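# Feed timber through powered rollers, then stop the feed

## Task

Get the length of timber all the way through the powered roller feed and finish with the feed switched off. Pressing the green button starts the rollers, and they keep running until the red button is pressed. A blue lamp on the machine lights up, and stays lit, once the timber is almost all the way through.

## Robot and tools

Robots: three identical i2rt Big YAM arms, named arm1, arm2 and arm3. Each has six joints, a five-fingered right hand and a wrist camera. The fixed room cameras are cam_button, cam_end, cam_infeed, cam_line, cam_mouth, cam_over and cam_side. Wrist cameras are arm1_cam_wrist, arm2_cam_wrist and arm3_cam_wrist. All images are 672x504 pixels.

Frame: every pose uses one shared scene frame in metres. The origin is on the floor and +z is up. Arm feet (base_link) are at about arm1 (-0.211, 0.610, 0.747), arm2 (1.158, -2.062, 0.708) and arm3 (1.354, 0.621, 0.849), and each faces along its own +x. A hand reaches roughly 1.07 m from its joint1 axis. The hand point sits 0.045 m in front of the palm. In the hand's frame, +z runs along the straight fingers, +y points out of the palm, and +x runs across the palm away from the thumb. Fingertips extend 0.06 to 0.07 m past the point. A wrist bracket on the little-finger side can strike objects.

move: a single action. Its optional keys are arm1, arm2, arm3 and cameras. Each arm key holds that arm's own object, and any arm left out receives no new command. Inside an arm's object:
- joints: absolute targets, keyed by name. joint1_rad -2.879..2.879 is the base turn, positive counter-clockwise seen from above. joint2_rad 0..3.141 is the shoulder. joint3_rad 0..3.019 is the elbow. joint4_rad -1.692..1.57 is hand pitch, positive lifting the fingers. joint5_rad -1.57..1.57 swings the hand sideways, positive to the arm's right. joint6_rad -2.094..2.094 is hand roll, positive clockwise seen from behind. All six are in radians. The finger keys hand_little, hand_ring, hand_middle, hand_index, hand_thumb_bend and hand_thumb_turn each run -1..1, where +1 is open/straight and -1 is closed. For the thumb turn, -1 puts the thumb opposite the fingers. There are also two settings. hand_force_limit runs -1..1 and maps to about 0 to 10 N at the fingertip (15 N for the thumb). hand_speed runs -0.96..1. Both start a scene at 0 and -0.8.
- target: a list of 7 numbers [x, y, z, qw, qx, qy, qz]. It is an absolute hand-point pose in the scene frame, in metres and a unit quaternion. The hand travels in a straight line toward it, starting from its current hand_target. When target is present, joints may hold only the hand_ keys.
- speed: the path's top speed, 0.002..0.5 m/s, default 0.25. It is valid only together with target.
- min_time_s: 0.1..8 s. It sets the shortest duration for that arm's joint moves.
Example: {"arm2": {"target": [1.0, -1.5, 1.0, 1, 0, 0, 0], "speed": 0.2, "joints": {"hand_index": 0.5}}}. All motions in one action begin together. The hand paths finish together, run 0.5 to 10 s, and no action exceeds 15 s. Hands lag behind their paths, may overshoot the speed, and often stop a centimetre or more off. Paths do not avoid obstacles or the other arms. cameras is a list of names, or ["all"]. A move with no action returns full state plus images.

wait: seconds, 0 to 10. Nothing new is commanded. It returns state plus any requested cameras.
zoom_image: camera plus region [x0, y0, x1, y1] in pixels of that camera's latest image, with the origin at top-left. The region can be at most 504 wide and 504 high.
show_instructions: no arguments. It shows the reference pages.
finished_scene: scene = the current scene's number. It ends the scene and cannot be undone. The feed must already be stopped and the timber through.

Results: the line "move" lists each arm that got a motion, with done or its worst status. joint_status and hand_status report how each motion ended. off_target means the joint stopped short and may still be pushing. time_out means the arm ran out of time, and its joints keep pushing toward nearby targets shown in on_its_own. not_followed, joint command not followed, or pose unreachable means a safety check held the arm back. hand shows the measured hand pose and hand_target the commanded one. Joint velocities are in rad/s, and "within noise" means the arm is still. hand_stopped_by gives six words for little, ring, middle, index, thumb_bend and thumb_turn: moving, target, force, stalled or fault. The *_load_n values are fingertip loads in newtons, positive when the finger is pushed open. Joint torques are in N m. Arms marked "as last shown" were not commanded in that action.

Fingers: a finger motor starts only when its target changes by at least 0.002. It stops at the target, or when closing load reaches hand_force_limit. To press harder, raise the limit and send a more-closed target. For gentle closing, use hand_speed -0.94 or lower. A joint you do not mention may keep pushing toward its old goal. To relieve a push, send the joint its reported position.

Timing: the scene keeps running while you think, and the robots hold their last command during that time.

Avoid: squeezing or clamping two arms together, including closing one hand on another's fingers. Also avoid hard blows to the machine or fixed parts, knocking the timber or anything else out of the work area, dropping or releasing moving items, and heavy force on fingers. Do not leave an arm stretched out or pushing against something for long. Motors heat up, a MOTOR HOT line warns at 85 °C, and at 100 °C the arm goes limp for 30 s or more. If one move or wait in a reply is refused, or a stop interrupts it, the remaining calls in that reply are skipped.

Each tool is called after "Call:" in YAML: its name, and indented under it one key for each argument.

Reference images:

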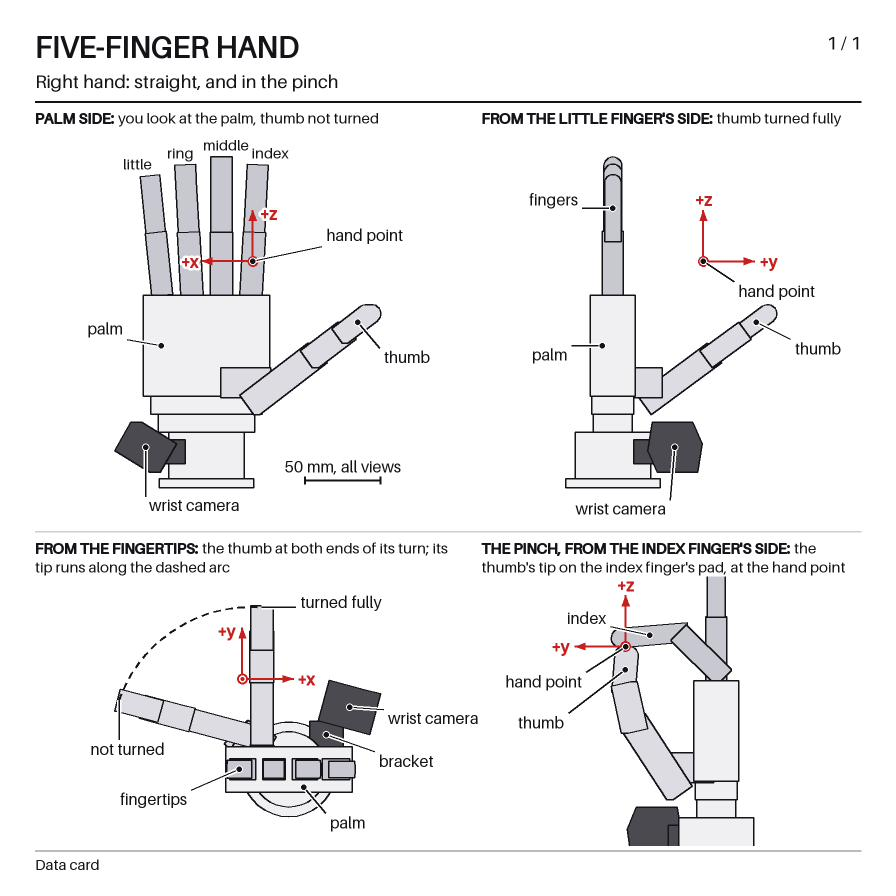

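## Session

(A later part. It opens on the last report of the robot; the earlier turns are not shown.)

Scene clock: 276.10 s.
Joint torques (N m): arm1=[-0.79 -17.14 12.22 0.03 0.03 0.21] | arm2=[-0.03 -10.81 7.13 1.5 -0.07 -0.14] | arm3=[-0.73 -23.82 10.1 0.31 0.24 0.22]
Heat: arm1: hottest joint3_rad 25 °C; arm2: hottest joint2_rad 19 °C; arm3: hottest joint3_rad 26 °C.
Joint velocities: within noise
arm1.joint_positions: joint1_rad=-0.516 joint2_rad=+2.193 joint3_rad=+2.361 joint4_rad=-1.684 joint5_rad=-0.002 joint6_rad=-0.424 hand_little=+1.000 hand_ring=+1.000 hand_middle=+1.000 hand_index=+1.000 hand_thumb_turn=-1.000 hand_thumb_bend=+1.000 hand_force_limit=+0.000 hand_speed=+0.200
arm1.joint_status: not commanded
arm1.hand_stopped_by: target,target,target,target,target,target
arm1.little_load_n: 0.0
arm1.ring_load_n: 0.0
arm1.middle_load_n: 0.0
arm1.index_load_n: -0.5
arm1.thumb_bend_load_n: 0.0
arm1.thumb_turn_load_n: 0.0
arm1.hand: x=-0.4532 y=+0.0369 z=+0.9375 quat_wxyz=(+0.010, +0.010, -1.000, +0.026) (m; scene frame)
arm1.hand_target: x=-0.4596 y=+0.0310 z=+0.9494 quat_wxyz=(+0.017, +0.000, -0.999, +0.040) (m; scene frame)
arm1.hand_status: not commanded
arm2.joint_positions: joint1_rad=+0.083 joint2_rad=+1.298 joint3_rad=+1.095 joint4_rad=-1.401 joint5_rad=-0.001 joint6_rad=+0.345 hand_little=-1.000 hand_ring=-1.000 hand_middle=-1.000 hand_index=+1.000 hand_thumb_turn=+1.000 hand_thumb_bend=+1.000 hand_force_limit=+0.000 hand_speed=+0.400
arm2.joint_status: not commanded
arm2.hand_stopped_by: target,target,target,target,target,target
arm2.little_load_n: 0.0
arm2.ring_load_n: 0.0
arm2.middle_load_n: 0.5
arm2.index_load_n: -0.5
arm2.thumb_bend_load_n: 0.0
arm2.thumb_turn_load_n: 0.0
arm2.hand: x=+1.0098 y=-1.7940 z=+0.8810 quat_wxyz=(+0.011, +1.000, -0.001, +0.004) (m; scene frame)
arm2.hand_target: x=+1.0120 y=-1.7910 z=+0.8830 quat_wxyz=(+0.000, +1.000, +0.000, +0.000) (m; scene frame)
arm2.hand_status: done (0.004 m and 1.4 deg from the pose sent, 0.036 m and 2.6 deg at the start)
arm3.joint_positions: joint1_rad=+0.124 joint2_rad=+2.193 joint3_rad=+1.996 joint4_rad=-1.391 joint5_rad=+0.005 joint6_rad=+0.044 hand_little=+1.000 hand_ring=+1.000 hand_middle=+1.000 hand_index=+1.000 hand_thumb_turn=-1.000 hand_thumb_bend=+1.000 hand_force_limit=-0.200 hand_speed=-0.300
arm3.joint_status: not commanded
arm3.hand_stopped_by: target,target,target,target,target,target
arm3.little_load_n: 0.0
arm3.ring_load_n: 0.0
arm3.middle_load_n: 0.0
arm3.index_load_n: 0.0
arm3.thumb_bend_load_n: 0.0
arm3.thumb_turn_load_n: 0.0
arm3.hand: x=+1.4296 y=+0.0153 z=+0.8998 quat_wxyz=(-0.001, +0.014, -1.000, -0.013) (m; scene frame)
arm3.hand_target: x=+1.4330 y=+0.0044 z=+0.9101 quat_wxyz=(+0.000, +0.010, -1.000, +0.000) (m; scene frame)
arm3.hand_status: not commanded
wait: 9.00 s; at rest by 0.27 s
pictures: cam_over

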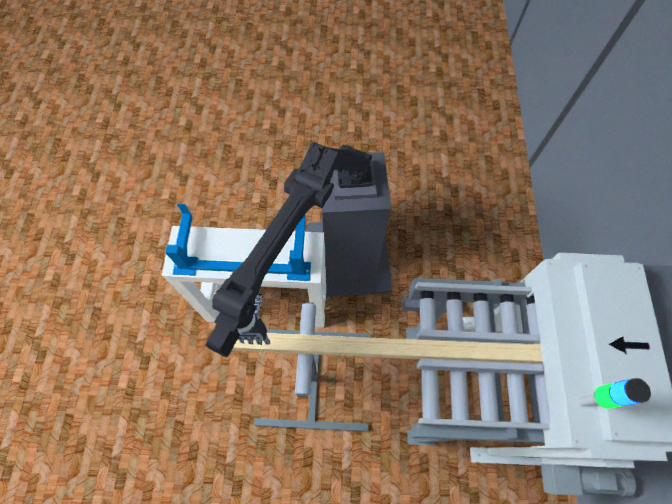

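Call:
move:
  arm2: {"target": [1.011, -1.792, 0.847, 0.0, 1.0, 0.0, 0.0], "speed": 0.1}
  arm1: {"target": [-0.465, 0.010, 0.86, 0.0, 0.0, 1.0, 0.0], "speed": 0.2}

Call:
move:
  arm1: {"target": [-0.465, 0.010, 0.775, 0.0, 0.0, 1.0, 0.0], "speed": 0.12}
  arm2: {"target": [1.011, -1.792, 0.93, 0.0, 1.0, 0.0, 0.0], "speed": 0.2}
  cameras: ["arm1_cam_wrist", "cam_over", "cam_side", "cam_button"]

Scene clock: 288.30 s.
Joint torques (N m): arm1=[-0.38 -18.55 12.27 0.18 0.04 0.22] | arm2=[0.26 -5.83 4.78 3 -0.08 -0.04] | arm3=[-0.67 -23.88 10.11 0.32 0.24 0.22]
Heat: arm1: hottest joint3_rad 26 °C; arm2: hottest joint2_rad 19 °C; arm3: hottest joint3_rad 27 °C.
move: arm1 off_target; arm2 off_target
Joint velocities: within noise
arm1.joint_positions: joint1_rad=-0.516 joint2_rad=+2.348 joint3_rad=+2.381 joint4_rad=-1.649 joint5_rad=-0.002 joint6_rad=-0.419 hand_little=+1.000 hand_ring=+1.000 hand_middle=+1.000 hand_index=+1.000 hand_thumb_turn=-1.000 hand_thumb_bend=+1.000 hand_force_limit=+0.000 hand_speed=+0.200
arm1.joint_status: not commanded
arm1.hand_stopped_by: target,target,target,target,target,target
arm1.little_load_n: 0.0
arm1.ring_load_n: 0.0
arm1.middle_load_n: 0.0
arm1.index_load_n: 0.0
arm1.thumb_bend_load_n: 0.0
arm1.thumb_turn_load_n: 0.0
arm1.hand: x=-0.4593 y=+0.0217 z=+0.8471 quat_wxyz=(-0.010, +0.007, -1.000, -0.020) (m; scene frame)
arm1.hand_target: x=-0.4647 y=+0.0107 z=+0.8602 quat_wxyz=(+0.000, +0.000, -1.000, +0.001) (m; scene frame)
arm1.hand_status: off_target (0.018 m and 2.7 deg from the pose sent, 0.083 m and 3.4 deg at the start)
arm2.joint_positions: joint1_rad=+0.082 joint2_rad=+1.265 joint3_rad=+1.046 joint4_rad=-1.340 joint5_rad=-0.001 joint6_rad=+0.339 hand_little=-1.000 hand_ring=-1.000 hand_middle=-1.000 hand_index=+1.000 hand_thumb_turn=+1.000 hand_thumb_bend=+1.000 hand_force_limit=+0.000 hand_speed=+0.400
arm2.joint_status: not commanded
arm2.hand_stopped_by: target,target,target,target,target,target
arm2.little_load_n: 0.0
arm2.ring_load_n: 0.0
arm2.middle_load_n: 0.0
arm2.index_load_n: -6.0
arm2.thumb_bend_load_n: 0.0
arm2.thumb_turn_load_n: 0.0
arm2.hand: x=+1.0109 y=-1.7959 z=+0.8712 quat_wxyz=(-0.010, +1.000, +0.002, -0.003) (m; scene frame)
arm2.hand_target: x=+1.0115 y=-1.7934 z=+0.8482 quat_wxyz=(+0.000, +1.000, +0.000, +0.000) (m; scene frame)
arm2.hand_status: off_target (0.024 m and 1.2 deg from the pose sent, 0.034 m and 1.4 deg at the start)
arm3: as last shown
pictures: none

Scene clock: 289.73 s.
Joint torques (N m): arm1=[-0.38 -17.67 8.42 0.66 0.05 0.21] | arm2=[0.26 -9 11.28 0.46 -0.08 -0.04] | arm3=[-0.67 -23.94 10.11 0.32 0.24 0.21]
Heat: arm1: hottest joint3_rad 26 °C; arm2: hottest joint2_rad 19 °C; arm3: hottest joint3_rad 27 °C.
move: arm1 off_target; arm2 off_target
Joint velocities: within noise
arm1.joint_positions: joint1_rad=-0.516 joint2_rad=+2.348 joint3_rad=+2.232 joint4_rad=-1.449 joint5_rad=-0.002 joint6_rad=-0.419 hand_little=+1.000 hand_ring=+1.000 hand_middle=+1.000 hand_index=+1.000 hand_thumb_turn=-1.000 hand_thumb_bend=+1.000 hand_force_limit=+0.000 hand_speed=+0.200
arm1.joint_status: not commanded
arm1.hand_stopped_by: target,target,target,target,target,target
arm1.little_load_n: 0.0
arm1.ring_load_n: -0.5
arm1.middle_load_n: 0.0
arm1.index_load_n: 0.0
arm1.thumb_bend_load_n: 0.0
arm1.thumb_turn_load_n: 0.0
arm1.hand: x=-0.4636 y=+0.0113 z=+0.7866 quat_wxyz=(+0.000, +0.007, -1.000, +0.004) (m; scene frame)
arm1.hand_target: x=-0.4649 y=+0.0102 z=+0.7751 quat_wxyz=(+0.000, +0.000, -1.000, +0.000) (m; scene frame)
arm1.hand_status: off_target (0.012 m and 0.9 deg from the pose sent, 0.073 m and 2.7 deg at the start)
arm2.joint_positions: joint1_rad=+0.082 joint2_rad=+1.264 joint3_rad=+1.152 joint4_rad=-1.502 joint5_rad=-0.001 joint6_rad=+0.338 hand_little=-1.000 hand_ring=-1.000 hand_middle=-1.000 hand_index=+1.000 hand_thumb_turn=+1.000 hand_thumb_bend=+1.000 hand_force_limit=+0.000 hand_speed=+0.400
arm2.joint_status: not commanded
arm2.hand_stopped_by: target,target,target,target,target,target
arm2.little_load_n: 0.0
arm2.ring_load_n: 0.0
arm2.middle_load_n: 0.0
arm2.index_load_n: 0.0
arm2.thumb_bend_load_n: 0.0
arm2.thumb_turn_load_n: 0.0
arm2.hand: x=+1.0137 y=-1.8040 z=+0.9143 quat_wxyz=(+0.016, +1.000, +0.002, +0.006) (m; scene frame)
arm2.hand_target: x=+1.0112 y=-1.7926 z=+0.9297 quat_wxyz=(+0.000, +1.000, +0.000, +0.000) (m; scene frame)
arm2.hand_status: off_target (0.020 m and 1.9 deg from the pose sent, 0.059 m and 1.2 deg at the start)
arm3: as last shown
arm3.thumb_bend_load_n: -0.5
pictures: arm1_cam_wrist, cam_button, cam_over, cam_side

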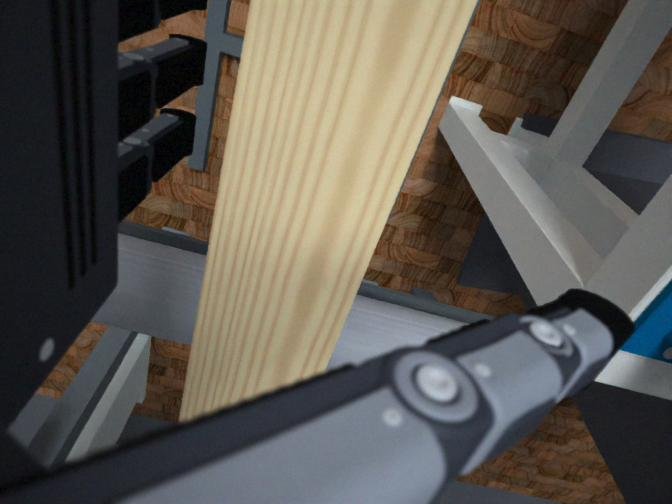

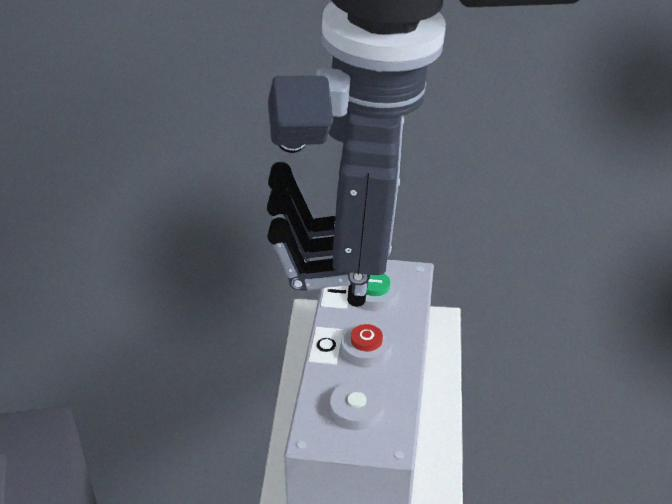

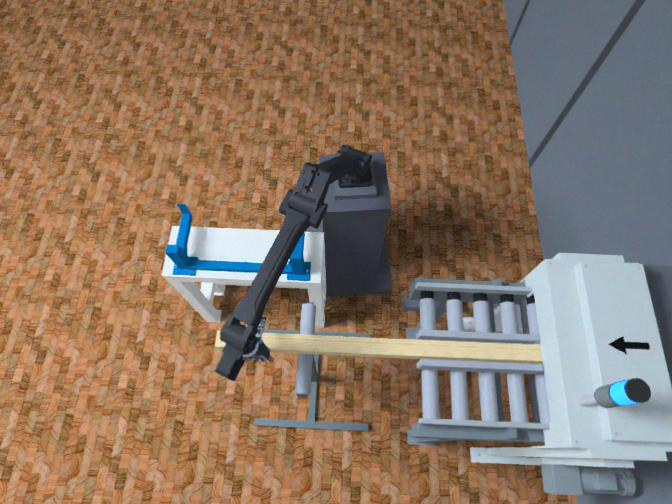

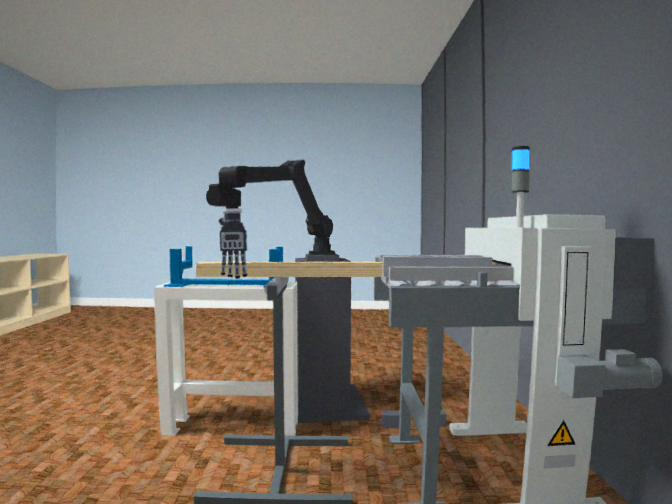

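Call:
move:
  arm1: {"target": [-0.465, 0.021, 0.735, 0.0, 0.0, 1.0, 0.0], "speed": 0.1}

Call:
move:
  arm1: {"target": [-0.465, 0.026, 0.714, 0.0, 0.0, 1.0, 0.0], "speed": 0.08}
  cameras: ["arm1_cam_wrist"]

Call:
move:
  arm1: {"joints": {"hand_little": -1, "hand_ring": -1, "hand_middle": -1, "hand_index": -1, "hand_force_limit": -0.4, "hand_speed": -0.8}}
  cameras: ["arm1_cam_wrist", "cam_side"]

Scene clock: 299.67 s.
Joint torques (N m): arm1=[-0.85 -18.02 8.09 0.62 0.05 0.15] | arm2=[0.26 -9 11.29 0.49 -0.08 -0.04] | arm3=[-0.79 -23.88 10.09 0.34 0.24 0.22]
Heat: arm1: hottest joint3_rad 25 °C; arm2: hottest joint3_rad 20 °C; arm3: hottest joint3_rad 27 °C.
move: arm1 done
Joint velocities: within noise
arm1.joint_positions: joint1_rad=-0.517 joint2_rad=+2.348 joint3_rad=+2.112 joint4_rad=-1.335 joint5_rad=-0.002 joint6_rad=-0.419 hand_little=+1.000 hand_ring=+1.000 hand_middle=+1.000 hand_index=+1.000 hand_thumb_turn=-1.000 hand_thumb_bend=+1.000 hand_force_limit=+0.000 hand_speed=+0.200
arm1.joint_status: not commanded
arm1.hand_stopped_by: target,target,target,target,target,target
arm1.little_load_n: 0.0
arm1.ring_load_n: 0.0
arm1.middle_load_n: 0.0
arm1.index_load_n: 0.0
arm1.thumb_bend_load_n: 0.0
arm1.thumb_turn_load_n: 0.0
arm1.hand: x=-0.4602 y=+0.0203 z=+0.7419 quat_wxyz=(-0.001, +0.007, -1.000, +0.001) (m; scene frame)
arm1.hand_target: x=-0.4649 y=+0.0211 z=+0.7350 quat_wxyz=(+0.000, +0.000, -1.000, +0.000) (m; scene frame)
arm1.hand_status: done (0.008 m and 0.8 deg from the pose sent, 0.053 m and 1.0 deg at the start)
arm2, arm3: as last shown
arm2.thumb_bend_load_n: -0.5
arm3.thumb_bend_load_n: 0.0
pictures: none

Scene clock: 300.70 s.
Joint torques (N m): arm1=[-0.97 -17.67 7.51 0.4 0.05 0.11] | arm2=[0.26 -9 11.29 0.47 -0.08 -0.04] | arm3=[-0.73 -23.88 10.13 0.32 0.24 0.22]
Heat: arm1: hottest joint3_rad 25 °C; arm2: hottest joint3_rad 20 °C; arm3: hottest joint3_rad 27 °C.
move: arm1 off_target
Joint velocities: within noise
arm1.joint_positions: joint1_rad=-0.518 joint2_rad=+2.348 joint3_rad=+2.069 joint4_rad=-1.274 joint5_rad=-0.002 joint6_rad=-0.419 hand_little=+1.000 hand_ring=+1.000 hand_middle=+1.000 hand_index=+1.000 hand_thumb_turn=-1.000 hand_thumb_bend=+1.000 hand_force_limit=+0.000 hand_speed=+0.200
arm1.joint_status: not commanded
arm1.hand_stopped_by: target,target,target,target,target,target
arm1.little_load_n: 0.0
arm1.ring_load_n: 0.0
arm1.middle_load_n: 0.0
arm1.index_load_n: 0.0
arm1.thumb_bend_load_n: 0.0
arm1.thumb_turn_load_n: 0.0
arm1.hand: x=-0.4611 y=+0.0202 z=+0.7248 quat_wxyz=(+0.002, +0.007, -1.000, +0.009) (m; scene frame)
arm1.hand_target: x=-0.4649 y=+0.0261 z=+0.7141 quat_wxyz=(+0.000, +0.000, -1.000, +0.000) (m; scene frame)
arm1.hand_status: off_target (0.013 m and 1.3 deg from the pose sent, 0.029 m and 0.8 deg at the start)
arm2, arm3: as last shown
arm2.thumb_bend_load_n: 0.0
arm3.little_load_n: -0.5
pictures: arm1_cam_wrist

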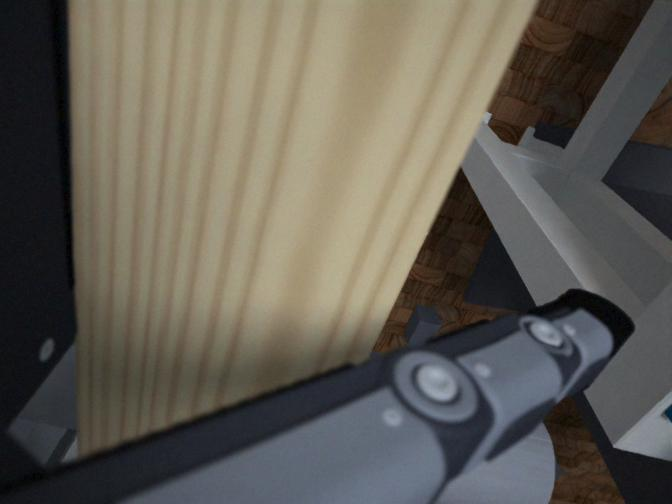

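Scene clock: 304.57 s.
Joint torques (N m): arm1=[-0.97 -18.02 8.23 0.23 0.08 0.11] | arm2=[0.32 -9 11.28 0.49 -0.08 -0.04] | arm3=[-0.73 -23.88 10.13 0.32 0.24 0.22]
Heat: arm1: hottest joint3_rad 25 °C; arm2: hottest joint3_rad 21 °C; arm3: hottest joint3_rad 27 °C.
move: arm1 off_target
Joint velocities: within noise
arm1.joint_positions: joint1_rad=-0.519 joint2_rad=+2.352 joint3_rad=+2.060 joint4_rad=-1.270 joint5_rad=-0.003 joint6_rad=-0.419 hand_little=-0.255 hand_ring=-0.235 hand_middle=-0.219 hand_index=-0.182 hand_thumb_turn=-1.000 hand_thumb_bend=+1.000 hand_force_limit=-0.400 hand_speed=-0.800
arm1.joint_status: hand_little off_target (ended at -0.255, target -1.000); hand_ring off_target (ended at -0.235, target -1.000); hand_middle off_target (ended at -0.219, target -1.000); hand_index off_target (ended at -0.182, target -1.000); the others done
arm1.hand_stopped_by: force,force,force,force,target,target
arm1.little_load_n: 6.5
arm1.ring_load_n: 6.5
arm1.middle_load_n: 1.5
arm1.index_load_n: 1.5
arm1.thumb_bend_load_n: 1.5
arm1.thumb_turn_load_n: 0.5
arm1.hand: x=-0.4599 y=+0.0231 z=+0.7186 quat_wxyz=(+0.000, +0.006, -1.000, +0.004) (m; scene frame)
arm1.hand_target: x=-0.4649 y=+0.0262 z=+0.7140 quat_wxyz=(+0.000, +0.000, -1.000, +0.000) (m; scene frame)
arm1.hand_status: not commanded
arm2, arm3: as last shown
arm3.little_load_n: 0.0
pictures: arm1_cam_wrist, cam_side

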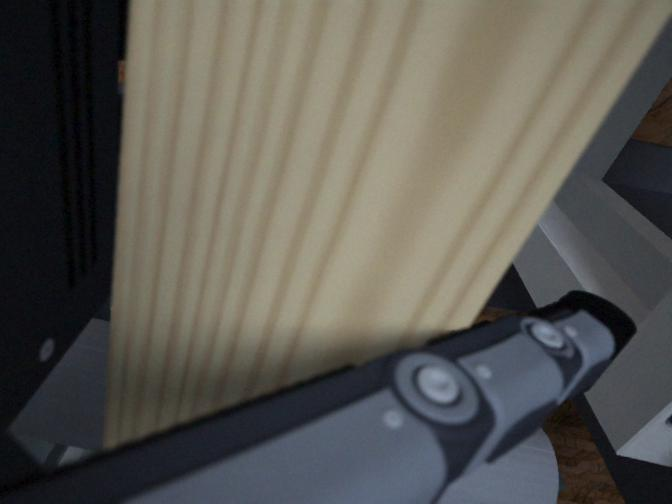

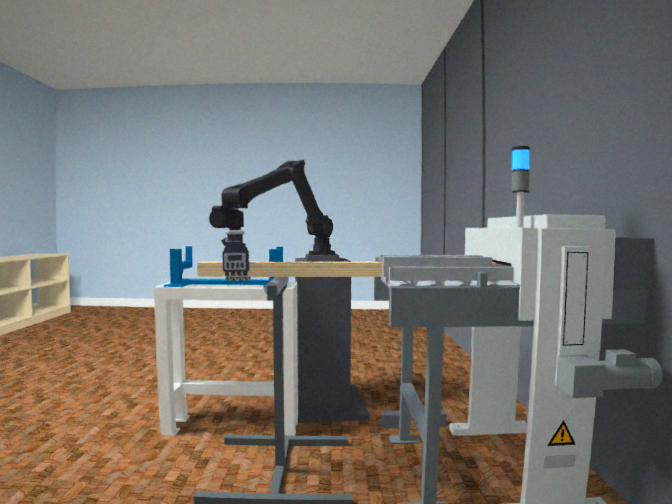

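Call:
move:
  arm1: {"joints": {"hand_thumb_bend": -1, "hand_force_limit": -0.4, "hand_speed": -0.8}}

Call:
move:
  arm1: {"target": [-0.605, 0.022, 0.727, 0.0, 0.0, 1.0, 0.0], "speed": 0.08}
  cameras: ["arm1_cam_wrist", "cam_side", "cam_over"]

Scene clock: 322.07 s.
Joint torques (N m): arm1=[-0.97 -17.96 8.23 0.23 0.08 0.11] | arm2=[0.21 -9 11.28 0.47 -0.08 -0.04] | arm3=[-0.67 -23.77 10.11 0.34 0.24 0.22]
Heat: arm1: hottest joint3_rad 25 °C; arm2: hottest joint3_rad 22 °C; arm3: hottest joint3_rad 28 °C.
move: arm1 off_target
Joint velocities: within noise
arm1.joint_positions: joint1_rad=-0.519 joint2_rad=+2.352 joint3_rad=+2.060 joint4_rad=-1.270 joint5_rad=-0.003 joint6_rad=-0.419 hand_little=-0.255 hand_ring=-0.235 hand_middle=-0.219 hand_index=-0.182 hand_thumb_turn=-1.000 hand_thumb_bend=+0.995 hand_force_limit=-0.400 hand_speed=-0.800
arm1.joint_status: hand_thumb_bend off_target (ended at +0.995, target -1.000); the others done
arm1.hand_stopped_by: force,force,force,force,force,target
arm1.little_load_n: 7.0
arm1.ring_load_n: 7.0
arm1.middle_load_n: 1.5
arm1.index_load_n: 1.0
arm1.thumb_bend_load_n: 5.0
arm1.thumb_turn_load_n: 1.0
arm1.hand: x=-0.4599 y=+0.0231 z=+0.7186 quat_wxyz=(+0.000, +0.006, -1.000, +0.004) (m; scene frame)
arm1.hand_target: x=-0.4649 y=+0.0262 z=+0.7140 quat_wxyz=(+0.000, +0.000, -1.000, +0.000) (m; scene frame)
arm1.hand_status: not commanded
arm2, arm3: as last shown
arm3.little_load_n: -0.5
pictures: none

Scene clock: 325.10 s.
Joint torques (N m): arm1=[-1.08 -19.31 12.83 -0.16 0.22 -0.1] | arm2=[0.26 -9 11.28 0.47 -0.08 -0.04] | arm3=[-0.67 -23.88 10.11 0.34 0.24 0.22]
Heat: arm1: hottest joint3_rad 26 °C; arm2: hottest joint3_rad 22 °C; arm3: hottest joint3_rad 28 °C.
move: arm1 off_target
Joint velocities: within noise
arm1.joint_positions: joint1_rad=-0.682 joint2_rad=+2.659 joint3_rad=+2.646 joint4_rad=-1.583 joint5_rad=-0.007 joint6_rad=-0.562 hand_little=-0.256 hand_ring=-0.235 hand_middle=-0.219 hand_index=-0.182 hand_thumb_turn=-1.000 hand_thumb_bend=+0.995 hand_force_limit=-0.400 hand_speed=-0.800
arm1.joint_status: not commanded
arm1.hand_stopped_by: force,force,force,force,force,target
arm1.little_load_n: 0.0
arm1.ring_load_n: 2.0
arm1.middle_load_n: 3.0
arm1.index_load_n: 2.0
arm1.thumb_bend_load_n: 4.5
arm1.thumb_turn_load_n: 6.0
arm1.hand: x=-0.5914 y=+0.0262 z=+0.7204 quat_wxyz=(-0.010, -0.004, -1.000, -0.009) (m; scene frame)
arm1.hand_target: x=-0.6046 y=+0.0228 z=+0.7272 quat_wxyz=(+0.001, +0.000, -1.000, +0.001) (m; scene frame)
arm1.hand_status: off_target (0.016 m and 1.7 deg from the pose sent, 0.145 m and 0.9 deg at the start)
arm2, arm3: as last shown
arm3.little_load_n: 0.0
arm3.thumb_bend_load_n: -0.5
pictures: arm1_cam_wrist, cam_over, cam_side

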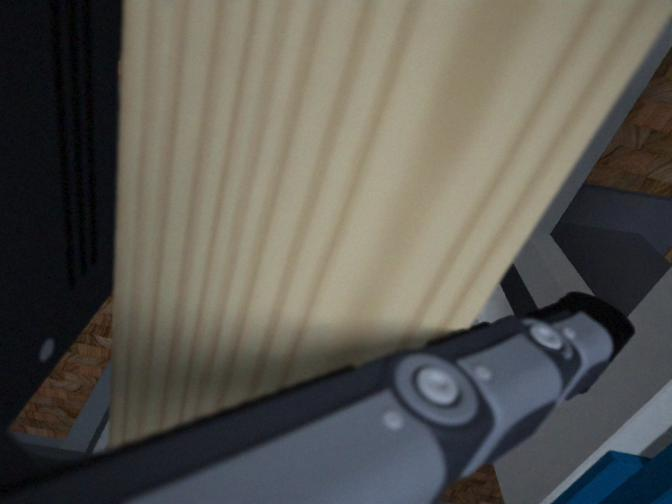

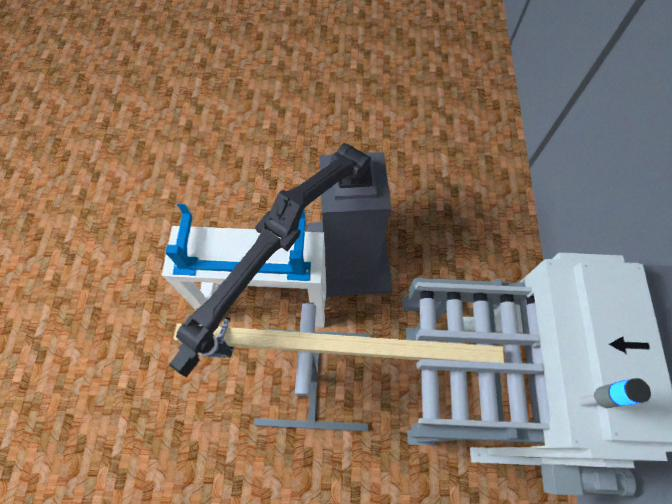

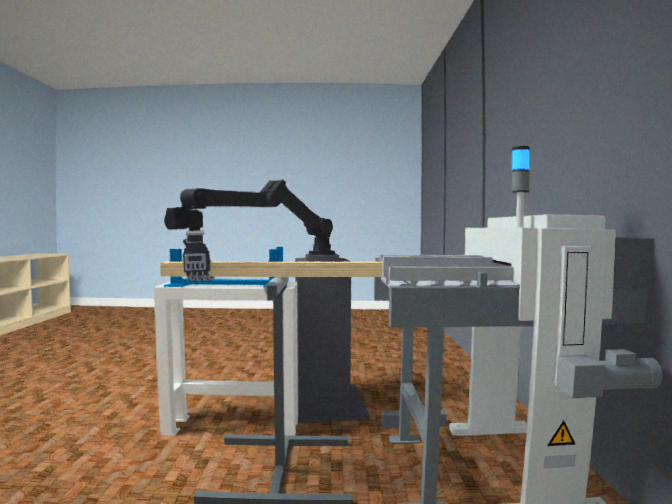

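Call:
move:
  arm1: {"target": [-0.63, 0.022, 0.729, 0.0, 0.0, 1.0, 0.0], "speed": 0.06}

Call:
move:
  arm1: {"target": [-0.617, 0.022, 0.718, 0.0, 0.0, 1.0, 0.0], "speed": 0.05, "joints": {"hand_thumb_bend": 1, "hand_little": 1, "hand_ring": 1, "hand_middle": 1, "hand_index": 1, "hand_speed": -0.5}}
  cameras: ["arm1_cam_wrist", "cam_over"]

Scene clock: 333.20 s.
Joint torques (N m): arm1=[-1.44 -19.9 12.97 -0.06 0.17 -0.12] | arm2=[0.26 -9 11.28 0.47 -0.08 -0.04] | arm3=[-0.73 -23.88 10.1 0.35 0.24 0.22]
Heat: arm1: hottest joint3_rad 26 °C; arm2: hottest joint3_rad 23 °C; arm3: hottest joint3_rad 28 °C.
move: arm1 off_target
Joint velocities: within noise
arm1.joint_positions: joint1_rad=-0.704 joint2_rad=+2.771 joint3_rad=+2.870 joint4_rad=-1.674 joint5_rad=-0.006 joint6_rad=-0.588 hand_little=-0.255 hand_ring=-0.235 hand_middle=-0.219 hand_index=-0.182 hand_thumb_turn=-1.000 hand_thumb_bend=+0.995 hand_force_limit=-0.400 hand_speed=-0.800
arm1.joint_status: not commanded
arm1.hand_stopped_by: force,force,force,force,force,target
arm1.little_load_n: 1.5
arm1.ring_load_n: 4.5
arm1.middle_load_n: 3.0
arm1.index_load_n: 1.5
arm1.thumb_bend_load_n: 4.5
arm1.thumb_turn_load_n: 0.5
arm1.hand: x=-0.6139 y=+0.0234 z=+0.7199 quat_wxyz=(-0.004, -0.002, -1.000, +0.000) (m; scene frame)
arm1.hand_target: x=-0.6290 y=+0.0233 z=+0.7290 quat_wxyz=(+0.009, +0.000, -1.000, +0.012) (m; scene frame)
arm1.hand_status: off_target (0.019 m and 0.5 deg from the pose sent, 0.040 m and 1.6 deg at the start; a joint's target at an end of its range on 18 of 39 steps)
arm2: as last shown
arm3.joint_positions: joint1_rad=+0.124 joint2_rad=+2.193 joint3_rad=+1.996 joint4_rad=-1.391 joint5_rad=+0.005 joint6_rad=+0.044 hand_little=+1.000 hand_ring=+1.000 hand_middle=+1.000 hand_index=+1.000 hand_thumb_turn=-1.000 hand_thumb_bend=+1.000 hand_force_limit=-0.200 hand_speed=-0.300
arm3.joint_status: not commanded
arm3.hand_stopped_by: target,target,target,target,target,target
arm3.little_load_n: 0.0
arm3.ring_load_n: 0.0
arm3.middle_load_n: 0.0
arm3.index_load_n: 0.5
arm3.thumb_bend_load_n: 0.0
arm3.thumb_turn_load_n: -0.5
arm3.hand: x=+1.4296 y=+0.0153 z=+0.8998 quat_wxyz=(-0.001, +0.014, -1.000, -0.013) (m; scene frame)
arm3.hand_target: x=+1.4330 y=+0.0044 z=+0.9101 quat_wxyz=(+0.000, +0.010, -1.000, +0.000) (m; scene frame)
arm3.hand_status: not commanded
pictures: none

Scene clock: 334.60 s.
Joint torques (N m): arm1=[-0.21 -19.96 10.24 0.16 0.04 0.05] | arm2=[0.32 -9 11.28 0.49 -0.08 -0.04] | arm3=[-0.73 -23.88 10.1 0.29 0.24 0.22]
Heat: arm1: hottest joint3_rad 26 °C; arm2: hottest joint3_rad 23 °C; arm3: hottest joint3_rad 28 °C.
move: arm1 done
Joint velocities: within noise
arm1.joint_positions: joint1_rad=-0.705 joint2_rad=+2.771 joint3_rad=+2.870 joint4_rad=-1.674 joint5_rad=-0.002 joint6_rad=-0.589 hand_little=+1.000 hand_ring=+1.000 hand_middle=+1.000 hand_index=+1.000 hand_thumb_turn=-1.000 hand_thumb_bend=+1.000 hand_force_limit=-0.400 hand_speed=-0.500
arm1.joint_status: all done
arm1.hand_stopped_by: target,target,target,target,target,target
arm1.little_load_n: 0.0
arm1.ring_load_n: 0.0
arm1.middle_load_n: 0.0
arm1.index_load_n: 0.0
arm1.thumb_bend_load_n: -0.5
arm1.thumb_turn_load_n: 0.0
arm1.hand: x=-0.6154 y=+0.0244 z=+0.7199 quat_wxyz=(-0.003, -0.002, -1.000, -0.001) (m; scene frame)
arm1.hand_target: x=-0.6168 y=+0.0223 z=+0.7180 quat_wxyz=(+0.001, +0.000, -1.000, +0.001) (m; scene frame)
arm1.hand_status: done (0.003 m and 0.4 deg from the pose sent, 0.004 m and 0.5 deg at the start)
arm2, arm3: as last shown
arm3.index_load_n: 0.0
arm3.thumb_turn_load_n: 0.0
pictures: arm1_cam_wrist, cam_over

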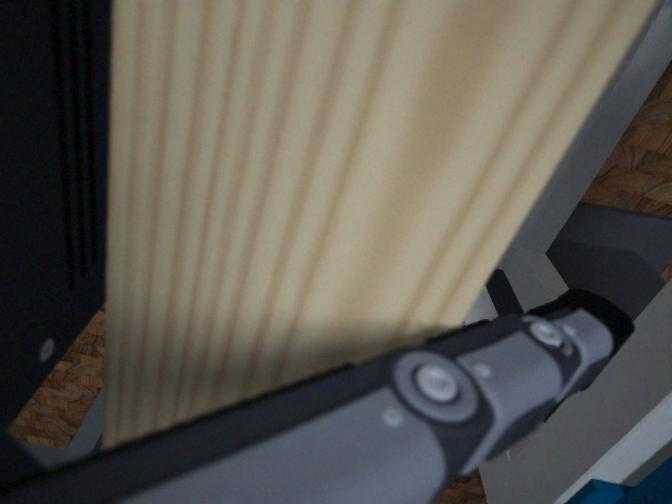

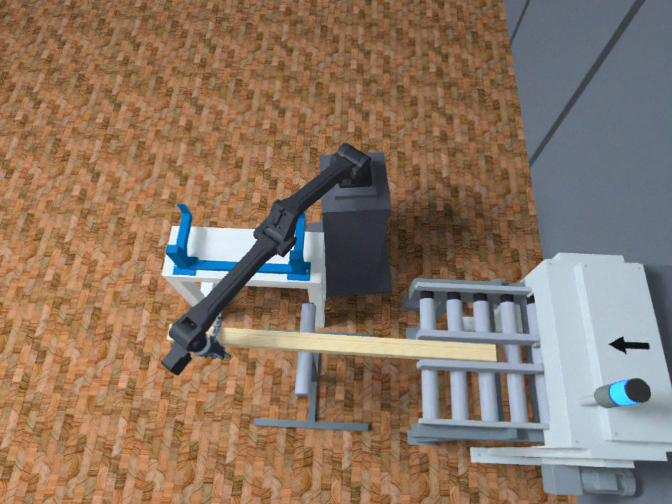

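Call:
move:
  arm1: {"target": [-0.60, 0.018, 0.87, 0.0, 0.0, 1.0, 0.0], "speed": 0.15}
  cameras: ["cam_side", "cam_over"]

Scene clock: 342.50 s.
Joint torques (N m): arm1=[0.32 -21.42 8.44 0.17 0.06 0.2] | arm2=[0.26 -9 11.28 0.49 -0.08 -0.04] | arm3=[-0.79 -23.94 10.11 0.32 0.24 0.22]
Heat: arm1: hottest joint3_rad 25 °C; arm2: hottest joint3_rad 23 °C; arm3: hottest joint3_rad 28 °C.
move: arm1 off_target
Joint velocities: within noise
arm1.joint_positions: joint1_rad=-0.689 joint2_rad=+2.528 joint3_rad=+2.769 joint4_rad=-1.684 joint5_rad=-0.001 joint6_rad=-0.587 hand_little=+1.000 hand_ring=+1.000 hand_middle=+1.000 hand_index=+1.000 hand_thumb_turn=-1.000 hand_thumb_bend=+1.000 hand_force_limit=-0.400 hand_speed=-0.500
arm1.joint_status: not commanded
arm1.hand_stopped_by: target,target,target,target,target,target
arm1.little_load_n: 0.0
arm1.ring_load_n: 0.0
arm1.middle_load_n: 0.0
arm1.index_load_n: 0.0
arm1.thumb_bend_load_n: 0.0
arm1.thumb_turn_load_n: 0.0
arm1.hand: x=-0.6048 y=+0.0199 z=+0.8555 quat_wxyz=(+0.034, +0.005, -0.998, +0.053) (m; scene frame)
arm1.hand_target: x=-0.5994 y=+0.0188 z=+0.8694 quat_wxyz=(+0.038, +0.002, -0.998, +0.058) (m; scene frame)
arm1.hand_status: off_target (0.015 m and 7.3 deg from the pose sent, 0.151 m and 0.4 deg at the start; a joint's target at an end of its range on 54 of 57 steps)
arm2.joint_positions: joint1_rad=+0.082 joint2_rad=+1.264 joint3_rad=+1.152 joint4_rad=-1.502 joint5_rad=-0.001 joint6_rad=+0.338 hand_little=-1.000 hand_ring=-1.000 hand_middle=-1.000 hand_index=+1.000 hand_thumb_turn=+1.000 hand_thumb_bend=+1.000 hand_force_limit=+0.000 hand_speed=+0.400
arm2.joint_status: not commanded
arm2.hand_stopped_by: target,target,target,target,target,target
arm2.little_load_n: 0.0
arm2.ring_load_n: 0.0
arm2.middle_load_n: 0.0
arm2.index_load_n: 0.0
arm2.thumb_bend_load_n: 0.0
arm2.thumb_turn_load_n: 0.0
arm2.hand: x=+1.0137 y=-1.8040 z=+0.9143 quat_wxyz=(+0.016, +1.000, +0.002, +0.006) (m; scene frame)
arm2.hand_target: x=+1.0112 y=-1.7926 z=+0.9297 quat_wxyz=(+0.000, +1.000, +0.000, +0.000) (m; scene frame)
arm2.hand_status: not commanded
arm3: as last shown
pictures: cam_over, cam_side

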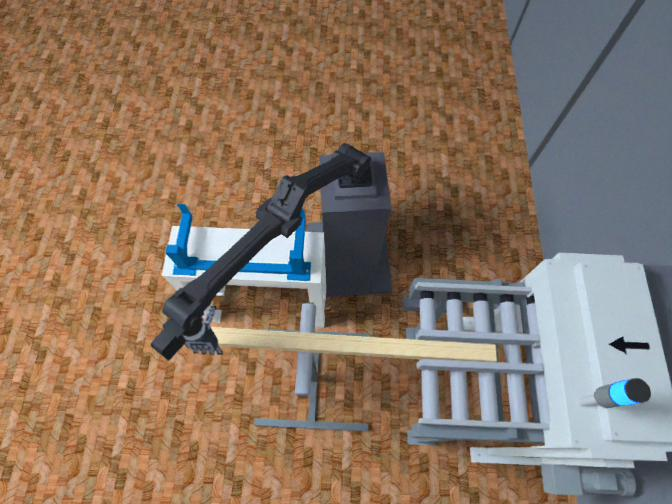

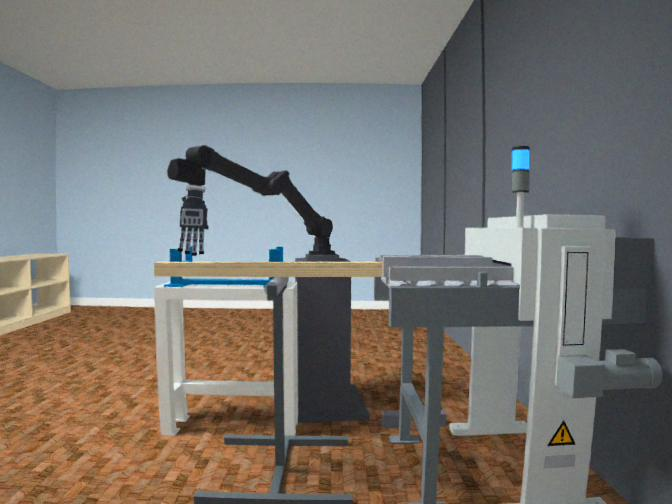

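Call:
finished_scene:
  scene: 3

The scene is finished: the task was done.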